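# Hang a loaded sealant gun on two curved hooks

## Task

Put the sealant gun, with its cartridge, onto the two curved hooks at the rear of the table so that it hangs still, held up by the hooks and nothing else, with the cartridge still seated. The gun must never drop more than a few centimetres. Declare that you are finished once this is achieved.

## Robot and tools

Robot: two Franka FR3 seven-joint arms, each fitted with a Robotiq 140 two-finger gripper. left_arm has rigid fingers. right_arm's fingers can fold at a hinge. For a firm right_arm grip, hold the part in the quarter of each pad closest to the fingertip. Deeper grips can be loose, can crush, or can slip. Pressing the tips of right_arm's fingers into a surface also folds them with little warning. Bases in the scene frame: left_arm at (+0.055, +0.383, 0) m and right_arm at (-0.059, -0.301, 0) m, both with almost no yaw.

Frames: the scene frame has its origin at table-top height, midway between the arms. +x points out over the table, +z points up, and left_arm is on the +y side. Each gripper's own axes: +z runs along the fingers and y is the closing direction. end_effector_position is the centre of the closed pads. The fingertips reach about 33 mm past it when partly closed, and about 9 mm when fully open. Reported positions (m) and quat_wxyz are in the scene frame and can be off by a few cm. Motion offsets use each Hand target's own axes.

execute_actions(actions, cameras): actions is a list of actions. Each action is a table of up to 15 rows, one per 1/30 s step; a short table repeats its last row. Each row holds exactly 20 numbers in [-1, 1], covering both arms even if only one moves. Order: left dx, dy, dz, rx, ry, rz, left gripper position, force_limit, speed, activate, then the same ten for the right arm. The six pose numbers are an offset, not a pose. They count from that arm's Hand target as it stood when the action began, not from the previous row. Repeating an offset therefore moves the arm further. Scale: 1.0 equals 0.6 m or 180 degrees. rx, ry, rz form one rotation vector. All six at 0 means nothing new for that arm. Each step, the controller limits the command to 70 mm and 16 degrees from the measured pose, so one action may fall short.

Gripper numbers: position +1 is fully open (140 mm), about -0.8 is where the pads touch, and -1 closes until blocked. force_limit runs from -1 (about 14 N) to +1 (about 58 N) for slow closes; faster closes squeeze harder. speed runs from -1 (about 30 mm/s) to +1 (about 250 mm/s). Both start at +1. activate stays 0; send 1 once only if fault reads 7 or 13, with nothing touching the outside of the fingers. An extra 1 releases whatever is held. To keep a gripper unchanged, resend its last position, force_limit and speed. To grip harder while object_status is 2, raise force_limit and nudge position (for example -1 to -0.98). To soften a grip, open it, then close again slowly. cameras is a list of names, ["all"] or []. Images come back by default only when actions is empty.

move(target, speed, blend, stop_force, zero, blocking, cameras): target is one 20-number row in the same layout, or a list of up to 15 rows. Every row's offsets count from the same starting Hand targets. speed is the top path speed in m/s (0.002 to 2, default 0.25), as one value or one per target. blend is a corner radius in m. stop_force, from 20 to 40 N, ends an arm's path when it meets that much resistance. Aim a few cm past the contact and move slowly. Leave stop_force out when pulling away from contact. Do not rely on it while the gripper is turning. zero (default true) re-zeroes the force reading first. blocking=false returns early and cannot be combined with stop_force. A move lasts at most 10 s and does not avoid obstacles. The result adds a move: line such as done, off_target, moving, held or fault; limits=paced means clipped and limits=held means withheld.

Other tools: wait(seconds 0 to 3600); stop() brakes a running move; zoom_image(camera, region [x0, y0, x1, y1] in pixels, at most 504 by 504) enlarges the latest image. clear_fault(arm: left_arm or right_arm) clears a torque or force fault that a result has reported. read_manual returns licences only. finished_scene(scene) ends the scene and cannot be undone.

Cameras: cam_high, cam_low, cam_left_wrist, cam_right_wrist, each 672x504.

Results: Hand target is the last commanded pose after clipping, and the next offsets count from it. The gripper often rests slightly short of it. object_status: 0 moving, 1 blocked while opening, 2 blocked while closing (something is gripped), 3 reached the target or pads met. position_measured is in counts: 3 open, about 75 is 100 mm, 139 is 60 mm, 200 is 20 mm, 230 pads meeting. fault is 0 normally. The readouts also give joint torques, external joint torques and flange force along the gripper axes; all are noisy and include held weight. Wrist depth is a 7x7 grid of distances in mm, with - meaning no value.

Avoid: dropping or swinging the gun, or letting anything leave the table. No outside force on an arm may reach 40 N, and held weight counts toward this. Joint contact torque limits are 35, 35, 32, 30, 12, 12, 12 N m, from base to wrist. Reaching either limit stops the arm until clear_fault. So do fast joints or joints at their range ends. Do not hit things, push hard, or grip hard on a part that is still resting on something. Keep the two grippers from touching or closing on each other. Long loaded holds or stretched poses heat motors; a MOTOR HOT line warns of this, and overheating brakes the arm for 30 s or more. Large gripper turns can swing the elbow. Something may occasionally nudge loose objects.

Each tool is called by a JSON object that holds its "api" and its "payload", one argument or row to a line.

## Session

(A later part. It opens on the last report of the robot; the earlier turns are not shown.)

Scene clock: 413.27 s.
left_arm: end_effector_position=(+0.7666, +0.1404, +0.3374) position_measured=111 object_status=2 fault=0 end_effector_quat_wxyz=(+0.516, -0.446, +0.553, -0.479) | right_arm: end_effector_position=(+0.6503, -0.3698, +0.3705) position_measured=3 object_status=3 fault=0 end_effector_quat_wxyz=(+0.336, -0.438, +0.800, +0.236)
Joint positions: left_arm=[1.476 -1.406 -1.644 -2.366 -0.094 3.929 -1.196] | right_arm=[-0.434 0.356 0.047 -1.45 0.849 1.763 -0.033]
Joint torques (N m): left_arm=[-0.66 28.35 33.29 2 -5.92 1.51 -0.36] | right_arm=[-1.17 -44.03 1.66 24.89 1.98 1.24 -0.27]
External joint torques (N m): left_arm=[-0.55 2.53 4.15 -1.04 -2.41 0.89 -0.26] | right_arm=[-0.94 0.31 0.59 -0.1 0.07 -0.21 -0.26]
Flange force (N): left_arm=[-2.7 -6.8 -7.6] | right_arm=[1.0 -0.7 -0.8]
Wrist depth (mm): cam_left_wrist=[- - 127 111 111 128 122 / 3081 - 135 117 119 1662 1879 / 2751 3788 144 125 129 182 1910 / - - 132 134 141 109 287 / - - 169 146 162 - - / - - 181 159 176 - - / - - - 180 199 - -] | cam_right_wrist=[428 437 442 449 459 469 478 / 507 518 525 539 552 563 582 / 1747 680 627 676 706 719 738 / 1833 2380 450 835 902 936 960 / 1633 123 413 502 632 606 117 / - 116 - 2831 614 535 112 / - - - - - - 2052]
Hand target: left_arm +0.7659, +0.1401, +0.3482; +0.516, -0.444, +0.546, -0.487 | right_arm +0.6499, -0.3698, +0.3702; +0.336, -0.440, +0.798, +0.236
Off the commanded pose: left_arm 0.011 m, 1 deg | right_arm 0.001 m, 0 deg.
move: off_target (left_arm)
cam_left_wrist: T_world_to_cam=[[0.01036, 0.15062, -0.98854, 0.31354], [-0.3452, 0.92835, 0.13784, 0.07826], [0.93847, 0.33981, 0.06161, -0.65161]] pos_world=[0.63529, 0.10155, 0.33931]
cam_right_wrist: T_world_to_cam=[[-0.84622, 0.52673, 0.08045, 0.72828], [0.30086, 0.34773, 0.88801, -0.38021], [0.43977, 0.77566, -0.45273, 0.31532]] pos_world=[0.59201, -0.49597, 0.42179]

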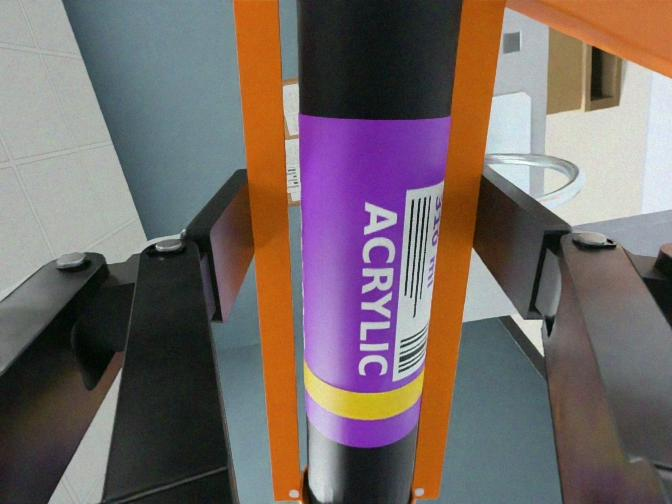

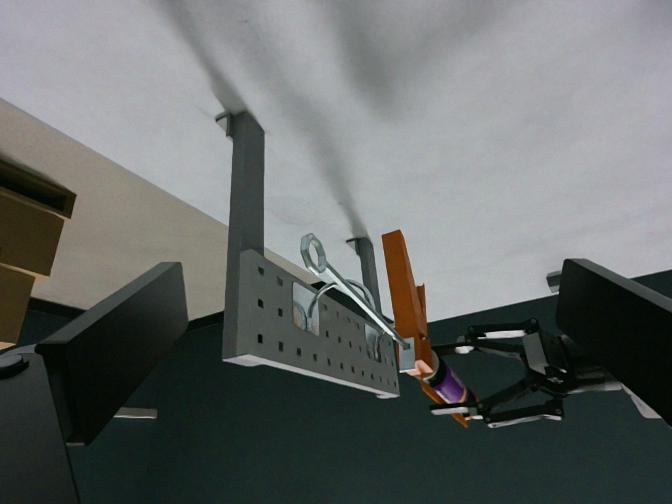

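{"api": "move", "payload": {
  "target": [0.0858,-0.0111,0.0064,0.0014,0.011,-0.0056,-1,0.6,-1,0, 0,0,0,0,0,0,1,1,1,0],
  "speed": 0.1,
  "cameras": ["cam_high","cam_left_wrist","cam_right_wrist"]
}}

{"api": "zoom_image", "payload": {
  "camera": "cam_right_wrist",
  "region": [220, 170, 500, 400]
}}

{"api": "zoom_image", "payload": {
  "camera": "cam_high",
  "region": [90, 220, 430, 440]
}}

{"api": "zoom_image", "payload": {
  "camera": "cam_left_wrist",
  "region": [430, 0, 672, 504]
}}

Scene clock: 430.00 s.
left_arm: end_effector_position=(+0.7651, +0.0876, +0.3335) position_measured=111 object_status=2 fault=0 end_effector_quat_wxyz=(+0.503, -0.438, +0.562, -0.489) | right_arm: end_effector_position=(+0.6503, -0.3698, +0.3705) position_measured=3 object_status=3 fault=0 end_effector_quat_wxyz=(+0.336, -0.438, +0.800, +0.236)
Joint positions: left_arm=[1.428 -1.41 -1.653 -2.305 -0.105 3.859 -1.195] | right_arm=[-0.434 0.356 0.047 -1.45 0.849 1.763 -0.033]
Joint velocities: left_arm=[0.001 0.001 0.001 0 0 -0.004 0] | right_arm=[within noise]
Joint torques (N m): left_arm=[-0.36 28.79 35.14 3.5 -7.21 1.24 -0.45] | right_arm=[-1.21 -44.05 1.68 24.89 2 1.23 -0.24]
External joint torques (N m): left_arm=[-0.21 1.79 5.41 0.45 -3.74 0.58 -0.35] | right_arm=[-1.03 0.29 0.56 -0.1 0.08 -0.21 -0.22]
Flange force (N): left_arm=[0.4 -4.0 -2.0] | right_arm=[1.0 -0.6 -0.9]
Wrist depth (mm): cam_left_wrist=[2925 - 126 109 111 128 122 / 3081 3398 135 116 121 242 1819 / - - 144 125 129 248 456 / - 96 131 134 140 109 445 / - - 161 146 162 - - / - - 180 162 176 - - / - - - 174 192 - -] | cam_right_wrist=[428 433 440 451 459 466 476 / 508 517 526 540 555 565 582 / 1747 680 618 678 695 719 738 / 1657 2330 459 808 888 928 944 / - 123 420 - 578 551 117 / - 114 2831 - 535 496 112 / - 3550 2355 - - - -]
Hand target: left_arm +0.7659, +0.0881, +0.3481; +0.504, -0.440, +0.550, -0.500 | right_arm +0.6499, -0.3698, +0.3702; +0.336, -0.440, +0.798, +0.236
Off the commanded pose: left_arm 0.015 m, 2 deg | right_arm 0.001 m, 0 deg.
move: off_target (left_arm)
cam_left_wrist: T_world_to_cam=[[0.00756, 0.14434, -0.9895, 0.32056], [-0.30766, 0.94187, 0.13504, 0.0983], [0.95147, 0.3034, 0.05153, -0.63541]] pos_world=[0.63239, 0.05393, 0.33667]
cam_right_wrist: T_world_to_cam=[[-0.84622, 0.52673, 0.08045, 0.72828], [0.30086, 0.34773, 0.88801, -0.38021], [0.43977, 0.77566, -0.45273, 0.31532]] pos_world=[0.59201, -0.49597, 0.42179]

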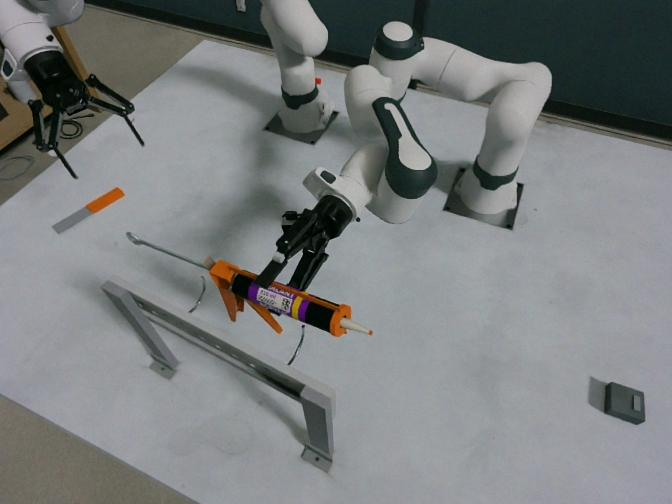

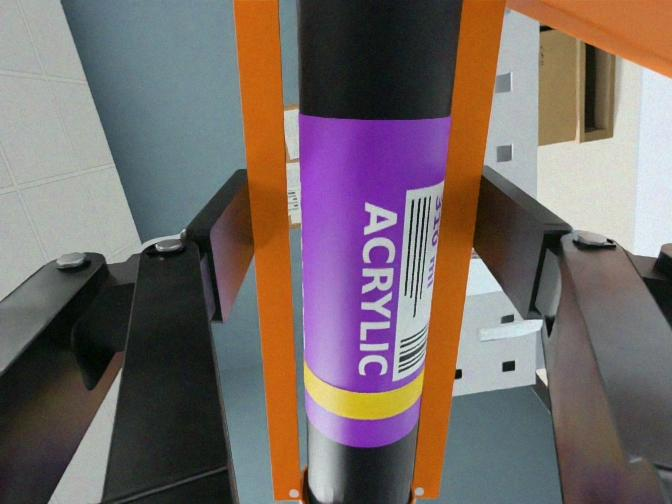

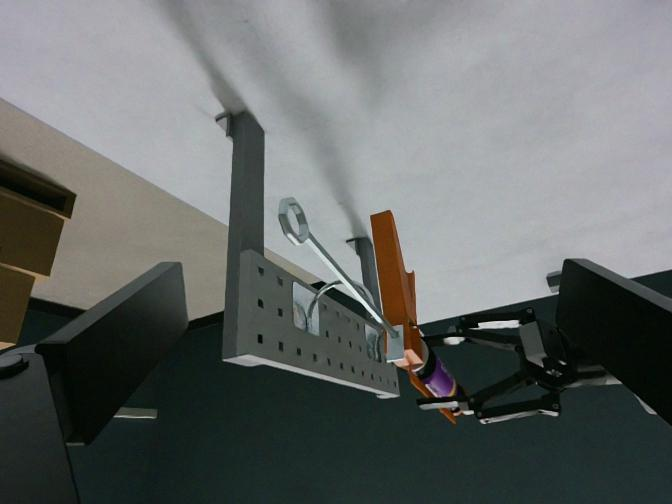

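Scaled by 1.800 from the camera's image (finer frame: 960x720).

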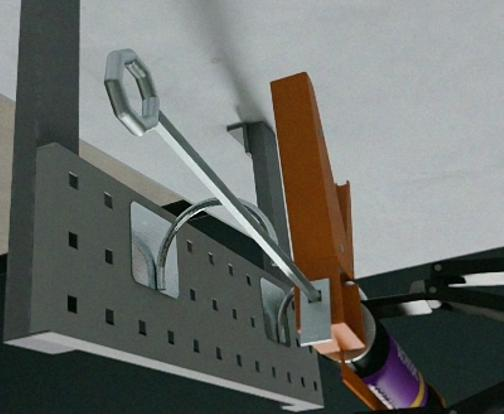

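Scaled by 1.482 from the camera's image (finer frame: 960x720).

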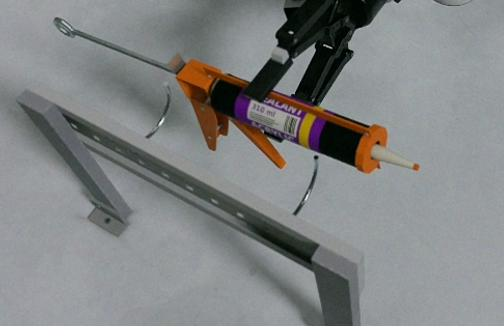

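Scaled by 1.000.

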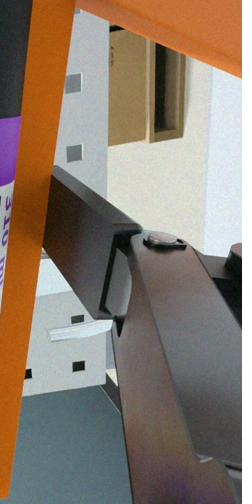

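{"api": "move", "payload": {
  "target": [
    [-0.0279,-0.0102,-0.0028,0,0,0,-1,0.6,-1,0, 0,0,0,0,0,0,1,1,1,0],
    [-0.0382,-0.0082,0.096,0,0,0,-1,0.6,-1,0, 0,0,0,0,0,0,1,1,1,0]
  ],
  "speed": 0.05,
  "stop_force": 20,
  "cameras": ["cam_high","cam_left_wrist","cam_right_wrist"]
}}

{"api": "zoom_image", "payload": {
  "camera": "cam_right_wrist",
  "region": [220, 170, 500, 400]
}}

{"api": "zoom_image", "payload": {
  "camera": "cam_high",
  "region": [90, 220, 430, 440]
}}

{"api": "zoom_image", "payload": {
  "camera": "cam_left_wrist",
  "region": [430, 0, 672, 504]
}}

Scene clock: 500.67 s.
left_arm: end_effector_position=(+0.8248, +0.1044, +0.3416) position_measured=111 object_status=2 fault=0 end_effector_quat_wxyz=(+0.503, -0.441, +0.559, -0.491) | right_arm: end_effector_position=(+0.6503, -0.3698, +0.3705) position_measured=3 object_status=3 fault=0 end_effector_quat_wxyz=(+0.336, -0.438, +0.800, +0.236)
Joint positions: left_arm=[1.619 -1.392 -1.665 -2.123 -0.076 3.86 -1.191] | right_arm=[-0.434 0.356 0.047 -1.45 0.849 1.763 -0.033]
Joint torques (N m): left_arm=[-0.27 34.9 35.83 5.03 -6.84 1.35 -0.29] | right_arm=[-1.16 -44.07 1.66 24.88 1.99 1.23 -0.23]
External joint torques (N m): left_arm=[-0.13 3.65 5.18 1.06 -3.38 0.66 -0.19] | right_arm=[-1.07 0.18 0.47 -0.09 0.07 -0.21 -0.21]
Flange force (N): left_arm=[-0.3 -6.6 -0.3] | right_arm=[1.1 -0.4 -1.0]
Wrist depth (mm): cam_left_wrist=[5374 3040 128 115 126 126 122 / - 3668 134 116 119 - 1551 / - - 144 125 129 - 1750 / - - 131 134 140 109 1674 / - - 161 146 162 - - / - - 180 161 176 - - / - - - 177 190 - -] | cam_right_wrist=[427 433 441 450 459 464 476 / 507 513 525 542 551 566 579 / 1761 682 627 678 697 712 738 / 1775 2330 771 847 948 940 948 / 1633 131 405 535 1177 565 117 / - 3289 2831 - 548 529 112 / - - - - - - 1864]
Hand target: left_arm +0.8255, +0.1040, +0.3561; +0.504, -0.440, +0.550, -0.500 | right_arm +0.6499, -0.3698, +0.3702; +0.336, -0.440, +0.798, +0.236
Off the commanded pose: left_arm 0.014 m, 1 deg | right_arm 0.001 m, 0 deg.
move: off_target (left_arm)
cam_left_wrist: T_world_to_cam=[[0.00958, 0.13633, -0.99062, 0.32529], [-0.31072, 0.94203, 0.12663, 0.10519], [0.95045, 0.30659, 0.05139, -0.69726]] pos_world=[0.69228, 0.07034, 0.34475]
cam_right_wrist: T_world_to_cam=[[-0.84622, 0.52673, 0.08045, 0.72828], [0.30086, 0.34773, 0.88801, -0.38021], [0.43977, 0.77566, -0.45273, 0.31532]] pos_world=[0.59201, -0.49597, 0.42179]

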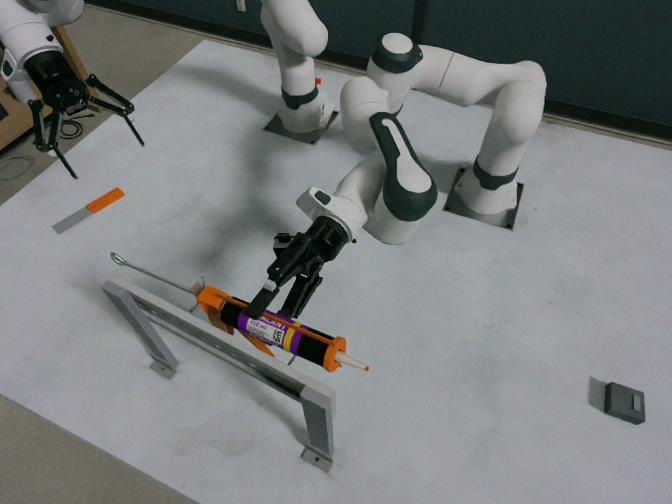

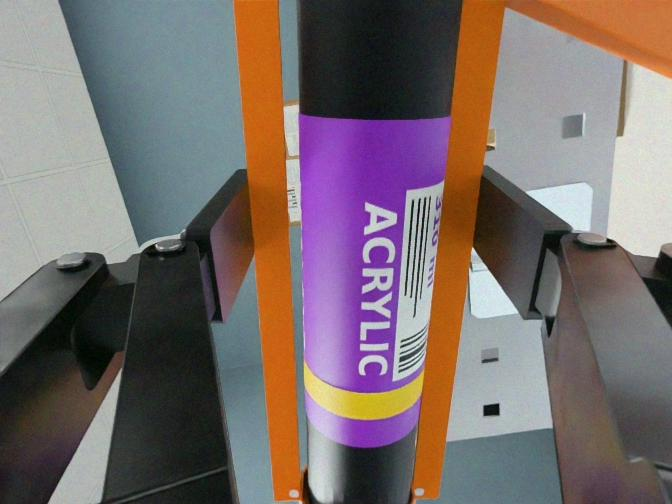

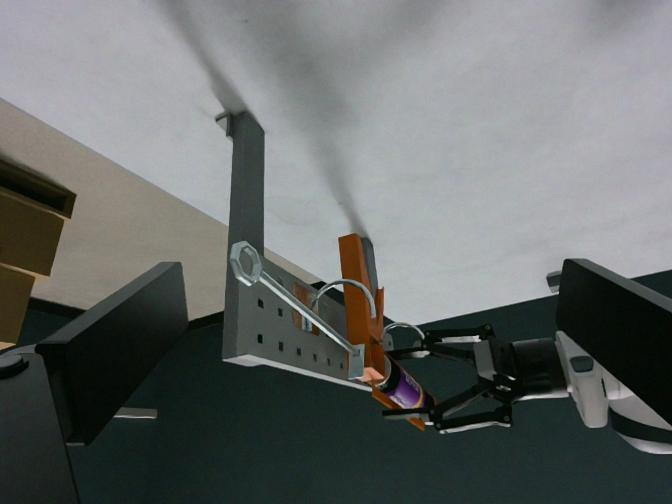

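Scaled by 1.800 from the camera's image (finer frame: 960x720).

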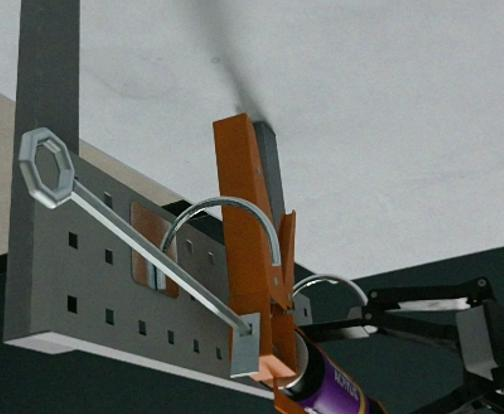

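Scaled by 1.482 from the camera's image (finer frame: 960x720).

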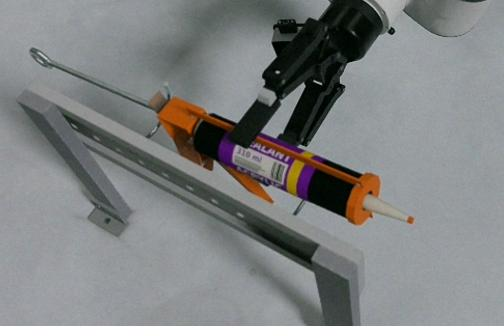

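Scaled by 1.000.

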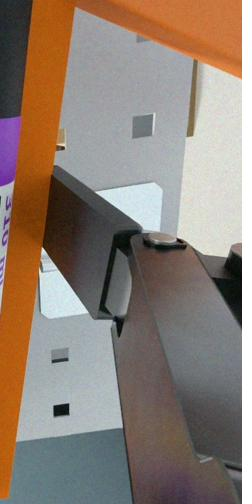

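{"api": "move", "payload": {
  "target": [0.0076,0.0662,-0.0005,0,0,0,-1,0.6,-1,0, 0,0,0,0,0,0,1,1,1,0],
  "speed": 0.05,
  "stop_force": 20,
  "cameras": ["cam_high","cam_left_wrist","cam_right_wrist"]
}}

{"api": "zoom_image", "payload": {
  "camera": "cam_right_wrist",
  "region": [220, 170, 500, 400]
}}

{"api": "zoom_image", "payload": {
  "camera": "cam_high",
  "region": [90, 220, 430, 440]
}}

{"api": "zoom_image", "payload": {
  "camera": "cam_left_wrist",
  "region": [430, 0, 672, 504]
}}

Scene clock: 541.60 s.
left_arm: end_effector_position=(+0.8252, +0.1059, +0.2994) position_measured=111 object_status=2 fault=0 end_effector_quat_wxyz=(+0.504, -0.440, +0.562, -0.486) | right_arm: end_effector_position=(+0.6503, -0.3698, +0.3705) position_measured=3 object_status=3 fault=0 end_effector_quat_wxyz=(+0.336, -0.438, +0.800, +0.236)
Joint positions: left_arm=[1.628 -1.479 -1.717 -2.115 -0.166 3.866 -1.192] | right_arm=[-0.434 0.356 0.047 -1.45 0.849 1.763 -0.033]
Joint torques (N m): left_arm=[-0.28 35.42 36.1 2.29 -7.23 1.93 -0.48] | right_arm=[-1.17 -44 1.64 24.89 1.99 1.24 -0.26]
External joint torques (N m): left_arm=[-0.2 3.83 5.33 0.58 -3.76 1.26 -0.38] | right_arm=[-1.18 0.48 0.38 -0.2 0.06 -0.2 -0.25]
Flange force (N): left_arm=[-1.4 -5.9 -1.8] | right_arm=[1.4 -0.8 -0.9]
Wrist depth (mm): cam_left_wrist=[2626 4201 128 111 111 128 122 / 2818 4054 135 117 124 1737 1834 / - - 143 125 129 140 1894 / - - 131 134 141 109 396 / - - 169 146 162 - - / - - 181 156 160 - - / - - - 179 191 - -] | cam_right_wrist=[429 433 442 452 458 466 477 / 510 521 525 540 552 562 581 / 1775 682 621 676 697 729 743 / 1804 2193 440 808 948 936 944 / 1609 123 405 531 627 552 117 / - 114 - 524 603 581 112 / - - - 2513 - - 2015]
Hand target: left_arm +0.8255, +0.1039, +0.3161; +0.504, -0.440, +0.550, -0.500 | right_arm +0.6499, -0.3698, +0.3702; +0.336, -0.440, +0.798, +0.236
Off the commanded pose: left_arm 0.017 m, 2 deg | right_arm 0.001 m, 0 deg.
move: off_target (left_arm)
cam_left_wrist: T_world_to_cam=[[0.00425, 0.14602, -0.98927, 0.28626], [-0.31376, 0.93952, 0.13733, 0.10883], [0.94949, 0.30981, 0.04981, -0.69494]] pos_world=[0.69277, 0.07125, 0.30286]
cam_right_wrist: T_world_to_cam=[[-0.84622, 0.52673, 0.08045, 0.72828], [0.30086, 0.34773, 0.88801, -0.38021], [0.43977, 0.77566, -0.45273, 0.31532]] pos_world=[0.59201, -0.49597, 0.42179]

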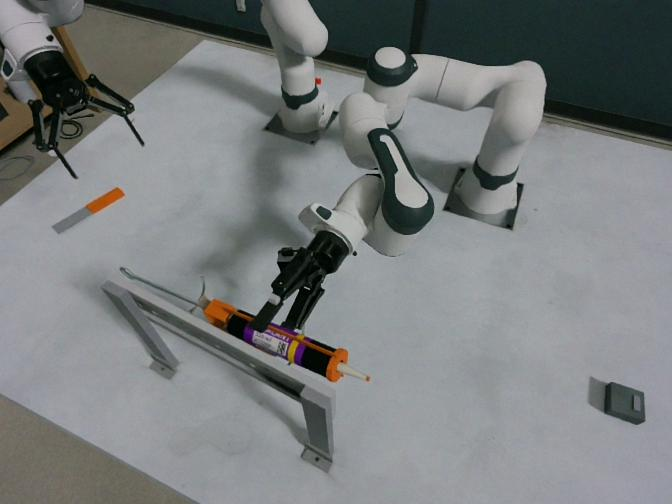

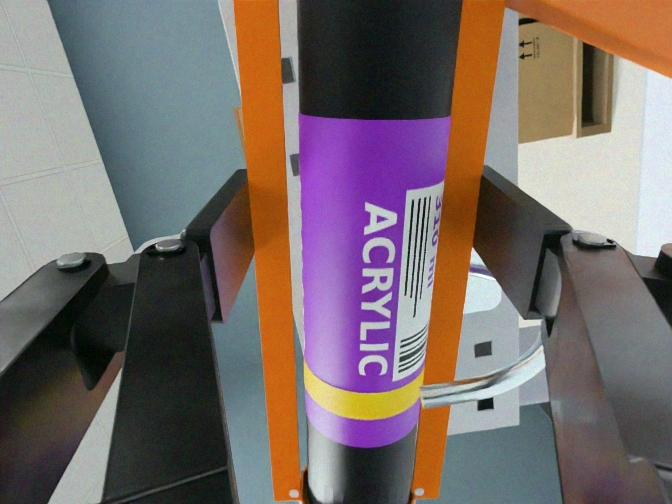

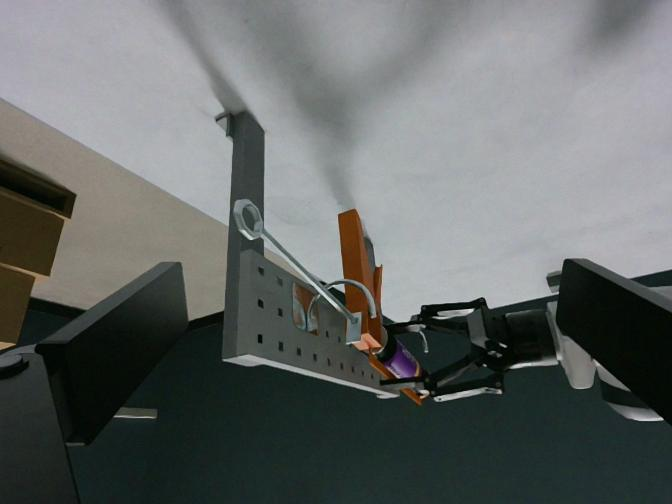

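Scaled by 1.800 from the camera's image (finer frame: 960x720).

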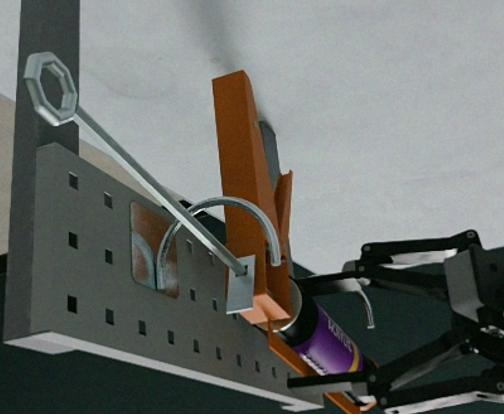

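Scaled by 1.482 from the camera's image (finer frame: 960x720).

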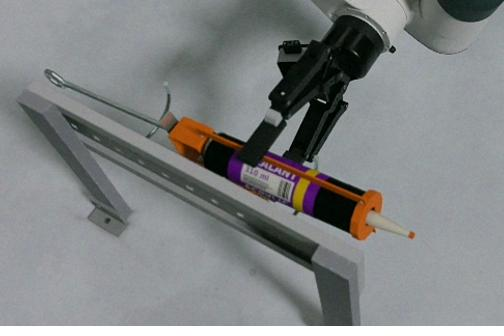

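Scaled by 1.000.

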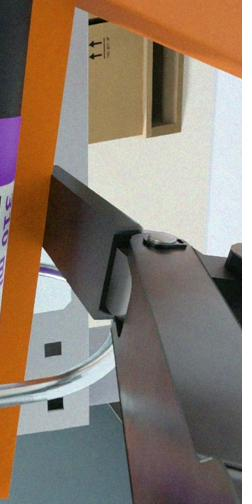

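{"api": "execute_actions", "payload": {
  "actions": [
    [[0.0006,0.005,0,0,0,0,-1,0.6,-1,0,0,0,0,0,0,0,1,1,1,0]],
    [[0.0006,0.005,0,0,0,0,-1,0.6,-1,0,0,0,0,0,0,0,1,1,1,0]],
    [[0.0006,0.005,0,0,0,0,-1,0.6,-1,0,0,0,0,0,0,0,1,1,1,0]],
    [[0.0006,0.005,0,0,0,0,-1,0.6,-1,0,0,0,0,0,0,0,1,1,1,0]]
  ],
  "cameras": ["cam_left_wrist","cam_right_wrist"]
}}

{"api": "zoom_image", "payload": {
  "camera": "cam_right_wrist",
  "region": [260, 230, 440, 390]
}}

Scene clock: 572.20 s.
left_arm: end_effector_position=(+0.8253, +0.1058, +0.2875) position_measured=111 object_status=2 fault=0 end_effector_quat_wxyz=(+0.504, -0.441, +0.561, -0.486) | right_arm: end_effector_position=(+0.6503, -0.3698, +0.3705) position_measured=3 object_status=3 fault=0 end_effector_quat_wxyz=(+0.336, -0.438, +0.800, +0.236)
Joint positions: left_arm=[1.63 -1.504 -1.733 -2.11 -0.196 3.867 -1.192] | right_arm=[-0.434 0.356 0.047 -1.45 0.849 1.763 -0.033]
Joint torques (N m): left_arm=[-0.27 34.93 36.27 1.43 -7.24 1.95 -0.49] | right_arm=[-1.18 -44.03 1.67 24.88 1.99 1.23 -0.25]
External joint torques (N m): left_arm=[-0.12 3.13 5.38 0.27 -3.76 1.27 -0.39] | right_arm=[-1.21 0.44 0.4 -0.21 0.06 -0.2 -0.24]
External joint torques at the end of the 1st action: left_arm=[-0.2 3.08 5.21 0.33 -3.74 1.26 -0.4] | right_arm=[-1.09 0.4 0.45 -0.14 0.07 -0.22 -0.24]
External joint torques at the end of the 2nd action: left_arm=[-0.23 3.17 5.31 0.4 -3.7 1.28 -0.38] | right_arm=[-0.93 0.56 0.6 -0.25 0.06 -0.22 -0.22]
External joint torques at the end of the 3rd action: left_arm=[-0.16 3.24 5.38 0.33 -3.71 1.28 -0.36] | right_arm=[-1.15 0.29 0.38 -0.12 0.07 -0.2 -0.24]
Flange force (N): left_arm=[-1.2 -4.4 -2.1] | right_arm=[1.4 -0.7 -1.0]
Flange force at the end of the 1st action (N): left_arm=[-1.1 -4.1 -2.3] | right_arm=[1.2 -0.9 -1.0]
Flange force at the end of the 2nd action (N): left_arm=[-1.1 -4.6 -2.1] | right_arm=[1.1 -0.9 -0.6]
Flange force at the end of the 3rd action (N): left_arm=[-1.3 -4.8 -2.1] | right_arm=[1.2 -0.5 -1.0]
Wrist depth (mm): cam_left_wrist=[- 3301 126 111 124 130 122 / 2539 - 135 116 121 1777 395 / 3449 - 144 125 129 2512 403 / - 96 131 134 141 109 375 / - - 161 146 162 - - / - - 181 162 160 - - / - - - 170 191 - -] | cam_right_wrist=[427 435 444 448 459 467 478 / 508 518 524 540 552 565 582 / 1789 639 620 678 697 719 743 / 1804 - 467 782 948 924 940 / 1657 123 414 552 648 550 117 / - 115 - - 618 - 112 / - - - - - - -]
Hand target: left_arm +0.8256, +0.1039, +0.3040; +0.504, -0.440, +0.550, -0.500 | right_arm +0.6499, -0.3698, +0.3702; +0.336, -0.440, +0.798, +0.236
Off the commanded pose: left_arm 0.017 m, 2 deg | right_arm 0.001 m, 0 deg.
cam_left_wrist: T_world_to_cam=[[0.00413, 0.14451, -0.9895, 0.27485], [-0.31377, 0.93972, 0.13593, 0.11088], [0.94949, 0.30991, 0.04922, -0.69428]] pos_world=[0.69287, 0.07125, 0.29106]
cam_right_wrist: T_world_to_cam=[[-0.84622, 0.52673, 0.08045, 0.72828], [0.30086, 0.34773, 0.88801, -0.38021], [0.43977, 0.77566, -0.45273, 0.31532]] pos_world=[0.59201, -0.49597, 0.42179]

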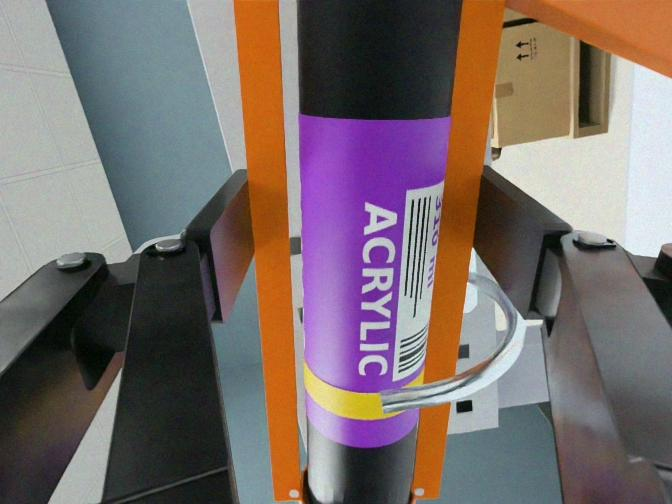

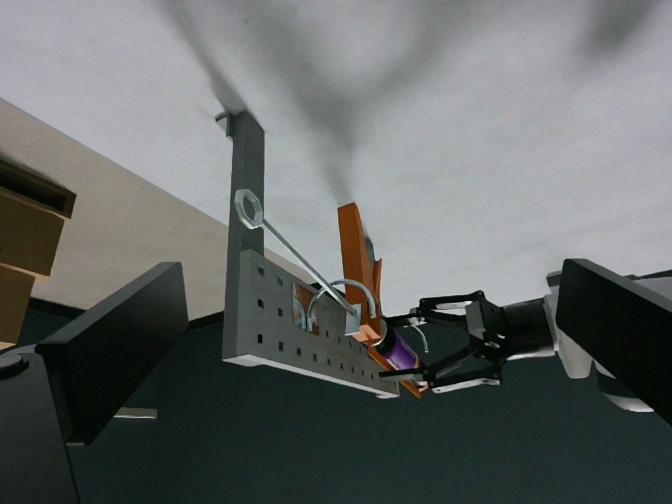

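Scaled by 2.800 from the camera's image (finer frame: 960x720).

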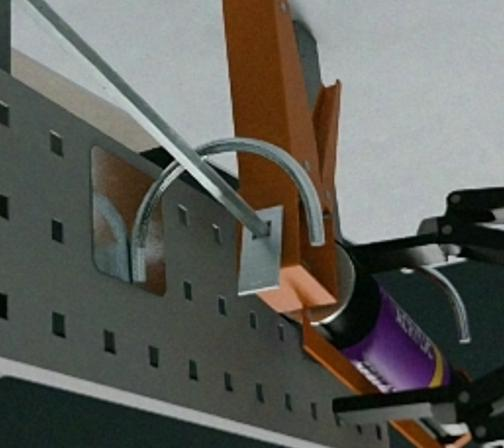

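{"api": "execute_actions", "payload": {
  "actions": [
    [[0.0006,0.005,0,0,0,0,-1,0.6,-1,0,0,0,0,0,0,0,1,1,1,0]],
    [[0.0006,0.005,0,0,0,0,-1,0.6,-1,0,0,0,0,0,0,0,1,1,1,0]],
    [[0.0006,0.005,0,0,0,0,-1,0.6,-1,0,0,0,0,0,0,0,1,1,1,0]]
  ],
  "cameras": ["cam_left_wrist","cam_right_wrist"]
}}

{"api": "zoom_image", "payload": {
  "camera": "cam_right_wrist",
  "region": [260, 230, 440, 390]
}}

Scene clock: 597.60 s.
left_arm: end_effector_position=(+0.8253, +0.1058, +0.2785) position_measured=111 object_status=2 fault=0 end_effector_quat_wxyz=(+0.504, -0.441, +0.561, -0.486) | right_arm: end_effector_position=(+0.6503, -0.3698, +0.3705) position_measured=3 object_status=3 fault=0 end_effector_quat_wxyz=(+0.336, -0.438, +0.800, +0.236)
Joint positions: left_arm=[1.632 -1.524 -1.745 -2.105 -0.218 3.868 -1.192] | right_arm=[-0.434 0.356 0.047 -1.45 0.849 1.763 -0.033]
Joint torques (N m): left_arm=[-0.28 34.96 36.25 0.84 -7.24 1.93 -0.45] | right_arm=[-1.22 -44.01 1.63 24.89 1.99 1.25 -0.26]
External joint torques (N m): left_arm=[-0.28 3.07 5.31 0.26 -3.75 1.27 -0.34] | right_arm=[-1.11 0.21 0.47 -0.05 0.08 -0.19 -0.24]
External joint torques at the end of the 1st action: left_arm=[-0.11 3.15 5.35 0.24 -3.8 1.26 -0.37] | right_arm=[-1 0.12 0.54 0 0.06 -0.2 -0.24]
External joint torques at the end of the 2nd action: left_arm=[-0.22 3.21 5.4 0.29 -3.8 1.27 -0.34] | right_arm=[-0.98 0.36 0.51 -0.09 0.07 -0.22 -0.23]
Flange force (N): left_arm=[-0.9 -4.3 -2.2] | right_arm=[1.1 -0.6 -1.1]
Flange force at the end of the 1st action (N): left_arm=[-1.2 -4.3 -2.1] | right_arm=[0.9 -0.5 -1.0]
Flange force at the end of the 2nd action (N): left_arm=[-1.0 -4.5 -2.1] | right_arm=[1.0 -1.0 -0.9]
Wrist depth (mm): cam_left_wrist=[- - 126 112 111 130 122 / 3788 - 136 118 118 1791 390 / - - 144 125 129 2382 403 / 2382 96 131 134 140 109 366 / - - 161 146 163 - - / - - 180 161 173 - - / - - - 174 196 - -] | cam_right_wrist=[429 437 442 450 461 466 474 / 511 515 523 540 552 566 587 / 1747 630 621 672 701 719 741 / 1721 2282 477 793 940 932 948 / 1669 131 441 552 623 561 117 / - 115 - 672 2330 - 112 / - - - 3857 - - -]
Hand target: left_arm +0.8257, +0.1038, +0.2949; +0.504, -0.440, +0.550, -0.500 | right_arm +0.6499, -0.3698, +0.3702; +0.336, -0.440, +0.798, +0.236
Off the commanded pose: left_arm 0.017 m, 2 deg | right_arm 0.001 m, 0 deg.
cam_left_wrist: T_world_to_cam=[[0.00414, 0.14451, -0.9895, 0.26593], [-0.31368, 0.93975, 0.13593, 0.11204], [0.94952, 0.30982, 0.04922, -0.69385]] pos_world=[0.69287, 0.07125, 0.28206]
cam_right_wrist: T_world_to_cam=[[-0.84622, 0.52673, 0.08045, 0.72828], [0.30086, 0.34773, 0.88801, -0.38021], [0.43977, 0.77566, -0.45273, 0.31532]] pos_world=[0.59201, -0.49597, 0.42179]

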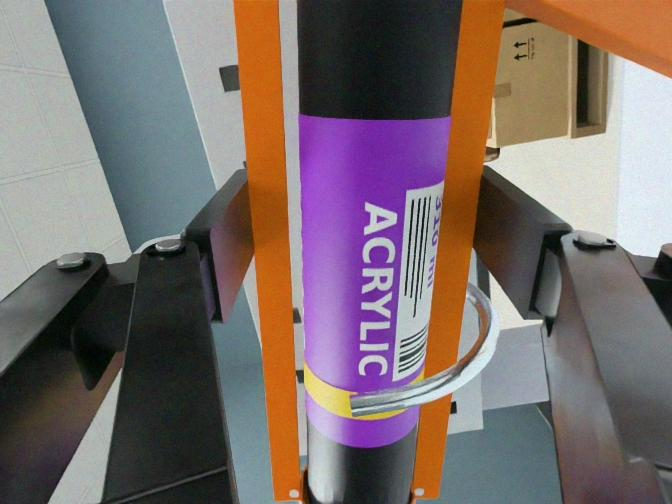

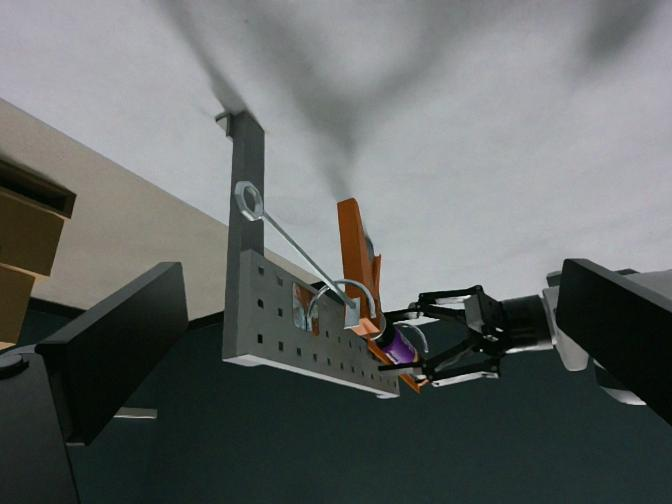

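Scaled by 2.800 from the camera's image (finer frame: 960x720).

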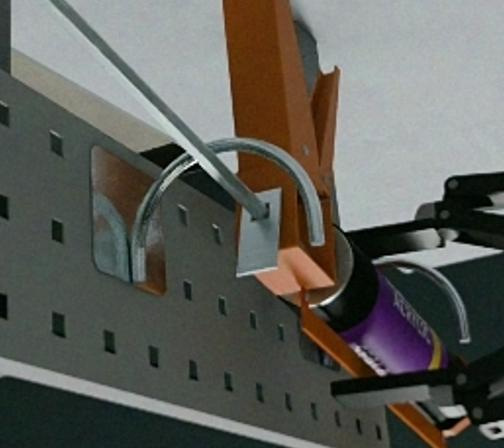

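{"api": "execute_actions", "payload": {
  "actions": [
    [[0.0006,0.005,0,0,0,-0.0056,-1,0.6,-1,0,0,0,0,0,0,0,1,1,1,0]],
    [[0.0006,0.005,0,0,0,0,-1,0.6,-1,0,0,0,0,0,0,0,1,1,1,0]],
    [[0.0006,0.005,0,0,0,0,-1,0.6,-1,0,0,0,0,0,0,0,1,1,1,0]],
    [[0.0006,0.005,0,0,0,0,-1,0.6,-1,0,0,0,0,0,0,0,1,1,1,0]]
  ],
  "cameras": ["cam_left_wrist","cam_right_wrist"]
}}

{"api": "zoom_image", "payload": {
  "camera": "cam_right_wrist",
  "region": [260, 230, 440, 390]
}}

Scene clock: 608.57 s.
left_arm: end_effector_position=(+0.8255, +0.1057, +0.2758) position_measured=111 object_status=2 fault=0 end_effector_quat_wxyz=(+0.502, -0.444, +0.553, -0.496) | right_arm: end_effector_position=(+0.6503, -0.3698, +0.3705) position_measured=3 object_status=3 fault=0 end_effector_quat_wxyz=(+0.336, -0.438, +0.800, +0.236)
Joint positions: left_arm=[1.636 -1.536 -1.761 -2.097 -0.265 3.873 -1.186] | right_arm=[-0.434 0.356 0.047 -1.45 0.849 1.763 -0.033]
Joint velocities: left_arm=[0.001 0 -0.001 0.002 -0.002 0.001 0.004] | right_arm=[within noise]
Joint torques (N m): left_arm=[-0.09 33.71 31.16 1.17 -5.41 1.48 -0.63] | right_arm=[-1.19 -44.01 1.69 24.91 2 1.24 -0.24]
External joint torques (N m): left_arm=[0.11 1.69 0.27 0.78 -1.98 0.76 -0.53] | right_arm=[-1.16 0.76 0.44 -0.32 0.06 -0.21 -0.22]
External joint torques at the end of the 1st action: left_arm=[-0.05 3.43 4.15 0.37 -3.61 1.24 -0.4] | right_arm=[-1.17 0.37 0.41 -0.09 0.06 -0.21 -0.25]
External joint torques at the end of the 2nd action: left_arm=[-0.03 2.66 3.58 0.38 -3.2 1.13 -0.35] | right_arm=[-0.99 0.42 0.56 -0.21 0.06 -0.23 -0.23]
External joint torques at the end of the 3rd action: left_arm=[-0.08 1.9 1.63 0.65 -2.57 0.97 -0.38] | right_arm=[-1.14 0.33 0.45 -0.16 0.07 -0.21 -0.24]
Flange force (N): left_arm=[-0.4 1.0 1.2] | right_arm=[1.5 -1.3 -0.7]
Flange force at the end of the 1st action (N): left_arm=[-1.2 -4.0 -1.5] | right_arm=[1.2 -1.0 -1.1]
Flange force at the end of the 2nd action (N): left_arm=[-0.8 -2.5 -0.9] | right_arm=[1.2 -0.6 -0.7]
Flange force at the end of the 3rd action (N): left_arm=[-0.2 0.2 0.1] | right_arm=[1.3 -0.5 -1.0]
Wrist depth (mm): cam_left_wrist=[- - 127 111 - 130 124 / 2243 2925 135 117 125 1834 390 / 2626 4531 144 125 129 2334 401 / 2687 - 131 134 140 109 362 / - - 160 145 155 - - / - - 179 153 158 - - / - - - 188 190 - -] | cam_right_wrist=[427 433 442 449 460 468 477 / 507 517 524 536 551 565 584 / 1761 654 625 670 697 719 741 / 1819 2380 782 782 940 940 891 / - 132 407 524 611 561 117 / - 122 - - 625 - 112 / - - - - - - -]
Hand target: left_arm +0.8258, +0.1036, +0.2829; +0.499, -0.444, +0.546, -0.505 | right_arm +0.6499, -0.3698, +0.3702; +0.336, -0.440, +0.798, +0.236
Off the commanded pose: left_arm 0.007 m, 1 deg | right_arm 0.001 m, 0 deg.
cam_left_wrist: T_world_to_cam=[[0.01602, 0.12157, -0.99245, 0.25666], [-0.31424, 0.9429, 0.11043, 0.11975], [0.94921, 0.3101, 0.05331, -0.69475]] pos_world=[0.69298, 0.07133, 0.27853]
cam_right_wrist: T_world_to_cam=[[-0.84622, 0.52673, 0.08045, 0.72828], [0.30086, 0.34773, 0.88801, -0.38021], [0.43977, 0.77566, -0.45273, 0.31532]] pos_world=[0.59201, -0.49597, 0.42179]

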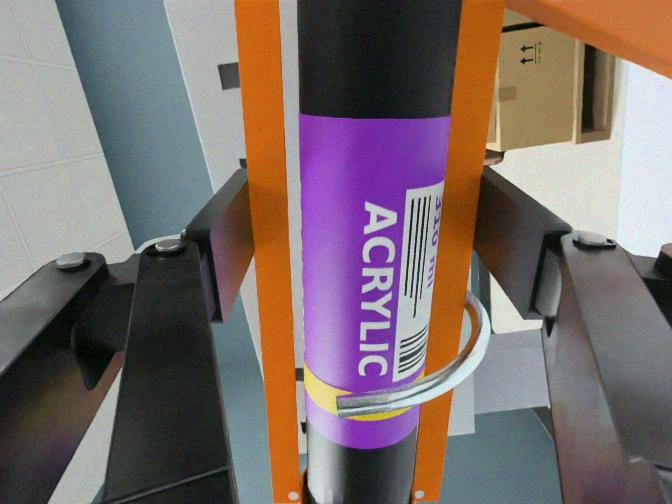

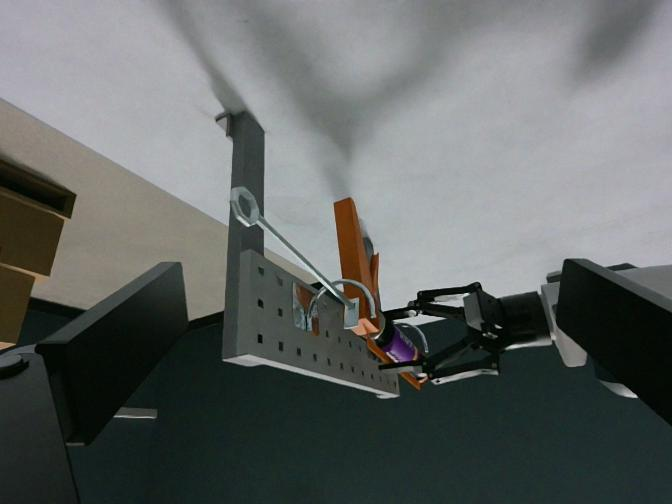

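Scaled by 2.800 from the camera's image (finer frame: 960x720).

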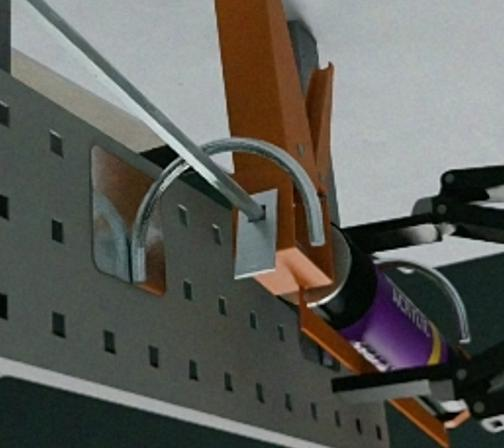

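{"api": "zoom_image", "payload": {
  "camera": "cam_left_wrist",
  "region": [380, 250, 560, 450]
}}

Scaled by 2.520 from the camera's image (finer frame: 960x720).

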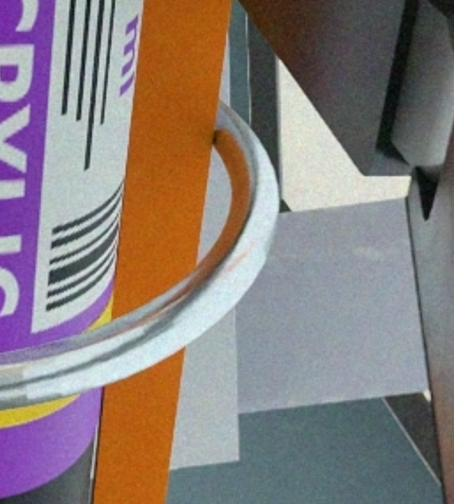

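{"api": "execute_actions", "payload": {
  "actions": [
    [[0.0008,0.0066,0,0,0,-0.0083,-1,0.6,-1,0,0,0,0,0,0,0,1,1,1,0]],
    [[0.0004,0.0033,0,0,0,0,-1,0.6,-1,0,0,0,0,0,0,0,1,1,1,0]]
  ],
  "cameras": ["cam_left_wrist","cam_right_wrist","cam_high"]
}}

{"api": "zoom_image", "payload": {
  "camera": "cam_left_wrist",
  "region": [380, 250, 560, 450]
}}

{"api": "zoom_image", "payload": {
  "camera": "cam_right_wrist",
  "region": [260, 230, 440, 390]
}}

Scene clock: 634.67 s.
left_arm: end_effector_position=(+0.8258, +0.1064, +0.2765) position_measured=111 object_status=2 fault=0 end_effector_quat_wxyz=(+0.499, -0.448, +0.544, -0.505) | right_arm: end_effector_position=(+0.6503, -0.3698, +0.3705) position_measured=3 object_status=3 fault=0 end_effector_quat_wxyz=(+0.336, -0.438, +0.800, +0.236)
Joint positions: left_arm=[1.643 -1.526 -1.779 -2.091 -0.303 3.88 -1.168] | right_arm=[-0.434 0.356 0.047 -1.45 0.849 1.763 -0.033]
Joint velocities: left_arm=[0.001 0 -0.001 0 0.001 0 0.004] | right_arm=[within noise]
Joint torques (N m): left_arm=[-0.36 33.03 27.27 2 -3.95 1.17 -0.9] | right_arm=[-1.19 -44.03 1.67 24.91 1.99 1.24 -0.27]
External joint torques (N m): left_arm=[-0.28 0.9 -3.49 1.5 -0.59 0.39 -0.8] | right_arm=[-1.03 0.36 0.55 -0.11 0.07 -0.2 -0.26]
External joint torques at the end of the 1st action: left_arm=[-0.27 1.12 -2.39 0.97 -0.91 0.46 -0.65] | right_arm=[-0.91 0.06 0.62 0.02 0.09 -0.21 -0.21]
Flange force (N): left_arm=[0.6 4.3 2.8] | right_arm=[1.1 -0.8 -0.9]
Flange force at the end of the 1st action (N): left_arm=[0.2 2.9 0.9] | right_arm=[0.7 -0.4 -1.0]
Wrist depth (mm): cam_left_wrist=[3254 2687 129 - 111 133 124 / 2784 - 135 118 121 1777 1764 / - - 144 125 129 2243 383 / - - 131 133 140 109 93 / - - 161 145 154 - - / - - 179 157 163 - - / - - - 169 192 - -] | cam_right_wrist=[428 433 441 453 460 469 478 / 508 520 528 536 554 566 586 / 1747 682 627 676 701 715 743 / 1804 2237 788 799 936 932 884 / - 123 - 530 623 566 117 / - 115 - - 632 2215 112 / - 3389 - - - - -]
Hand target: left_arm +0.8258, +0.1034, +0.2769; +0.493, -0.452, +0.540, -0.511 | right_arm +0.6499, -0.3698, +0.3702; +0.336, -0.440, +0.798, +0.236
Off the commanded pose: left_arm 0.003 m, 1 deg | right_arm 0.001 m, 0 deg.
cam_left_wrist: T_world_to_cam=[[0.02422, 0.09617, -0.99507, 0.254], [-0.31518, 0.94533, 0.08369, 0.12707], [0.94872, 0.3116, 0.0532, -0.69502]] pos_world=[0.69329, 0.07202, 0.27909]
cam_right_wrist: T_world_to_cam=[[-0.84622, 0.52673, 0.08045, 0.72828], [0.30086, 0.34773, 0.88801, -0.38021], [0.43977, 0.77566, -0.45273, 0.31532]] pos_world=[0.59201, -0.49597, 0.42179]
Images, in order (width x height): cam_high 672x504, cam_left_wrist 672x504, cam_right_wrist 672x504.

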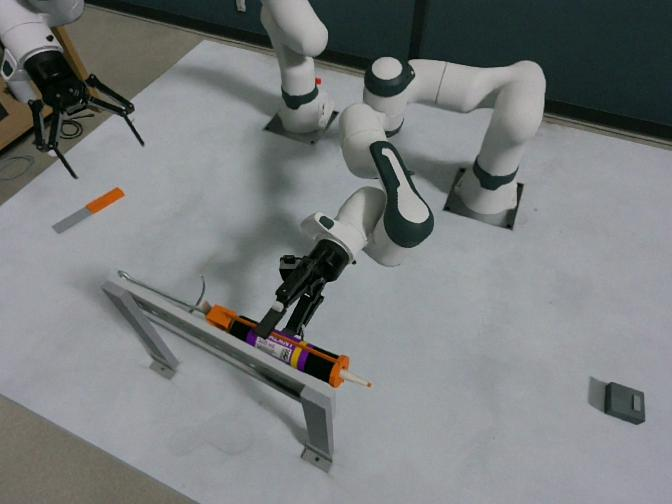

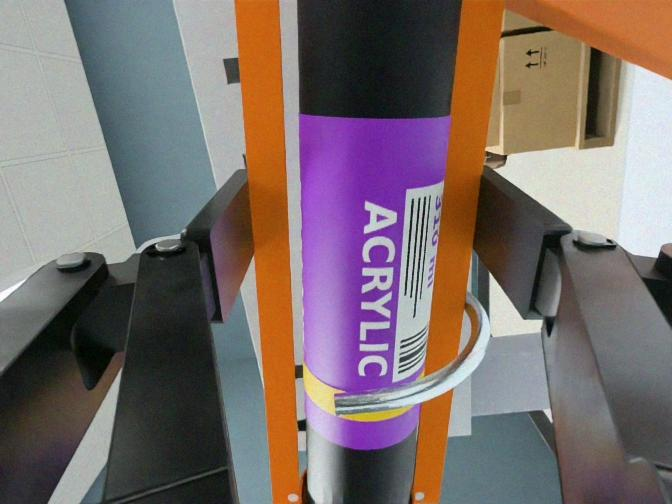

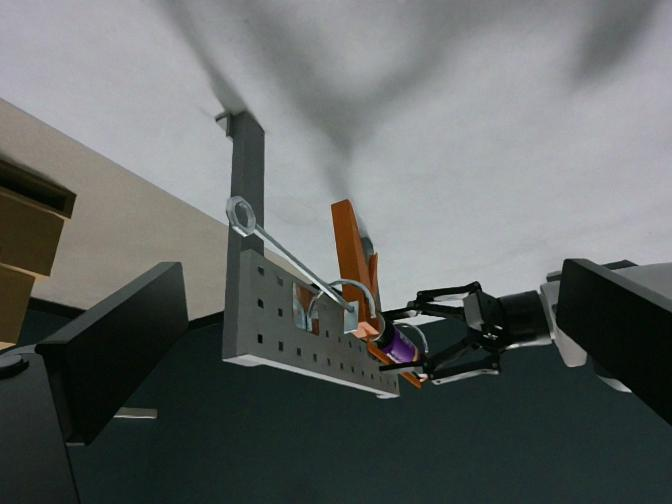

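Scaled by 2.520 from the camera's image (finer frame: 960x720).

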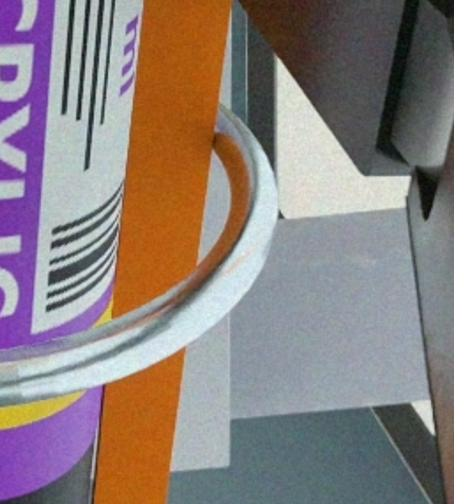

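Scaled by 2.800 from the camera's image (finer frame: 960x720).

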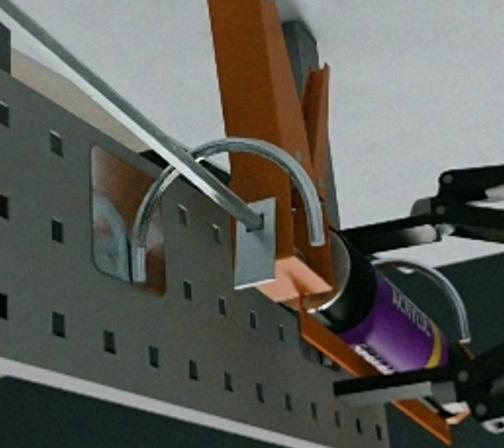

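{"api": "zoom_image", "payload": {
  "camera": "cam_high",
  "region": [100, 255, 240, 355]
}}

{"api": "zoom_image", "payload": {
  "camera": "cam_high",
  "region": [230, 280, 370, 400]
}}

{"api": "zoom_image", "payload": {
  "camera": "cam_right_wrist",
  "region": [300, 250, 400, 340]
}}

Scaled by 3.600 from the camera's image (finer frame: 960x720).

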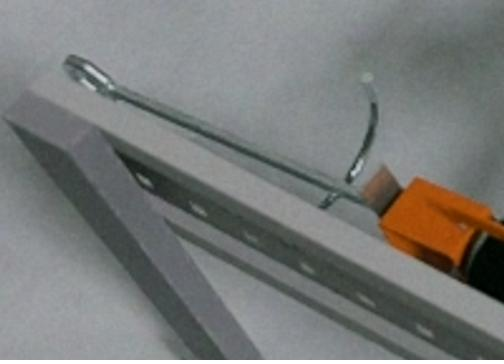

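Scaled by 3.600 from the camera's image (finer frame: 960x720).

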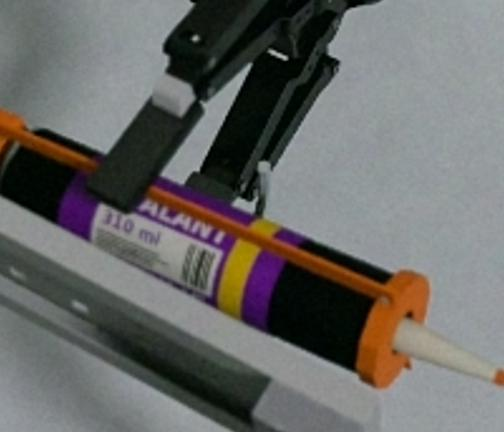

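Scaled by 5.040 from the camera's image (finer frame: 960x720).

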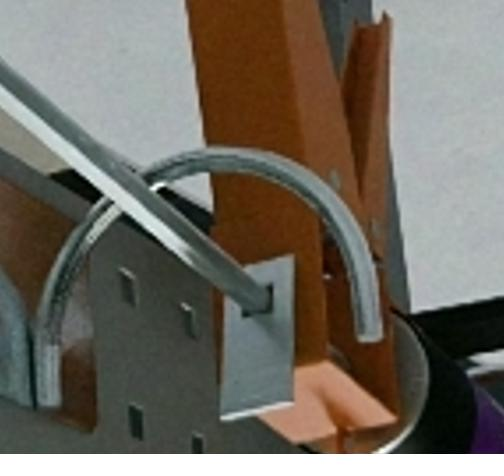

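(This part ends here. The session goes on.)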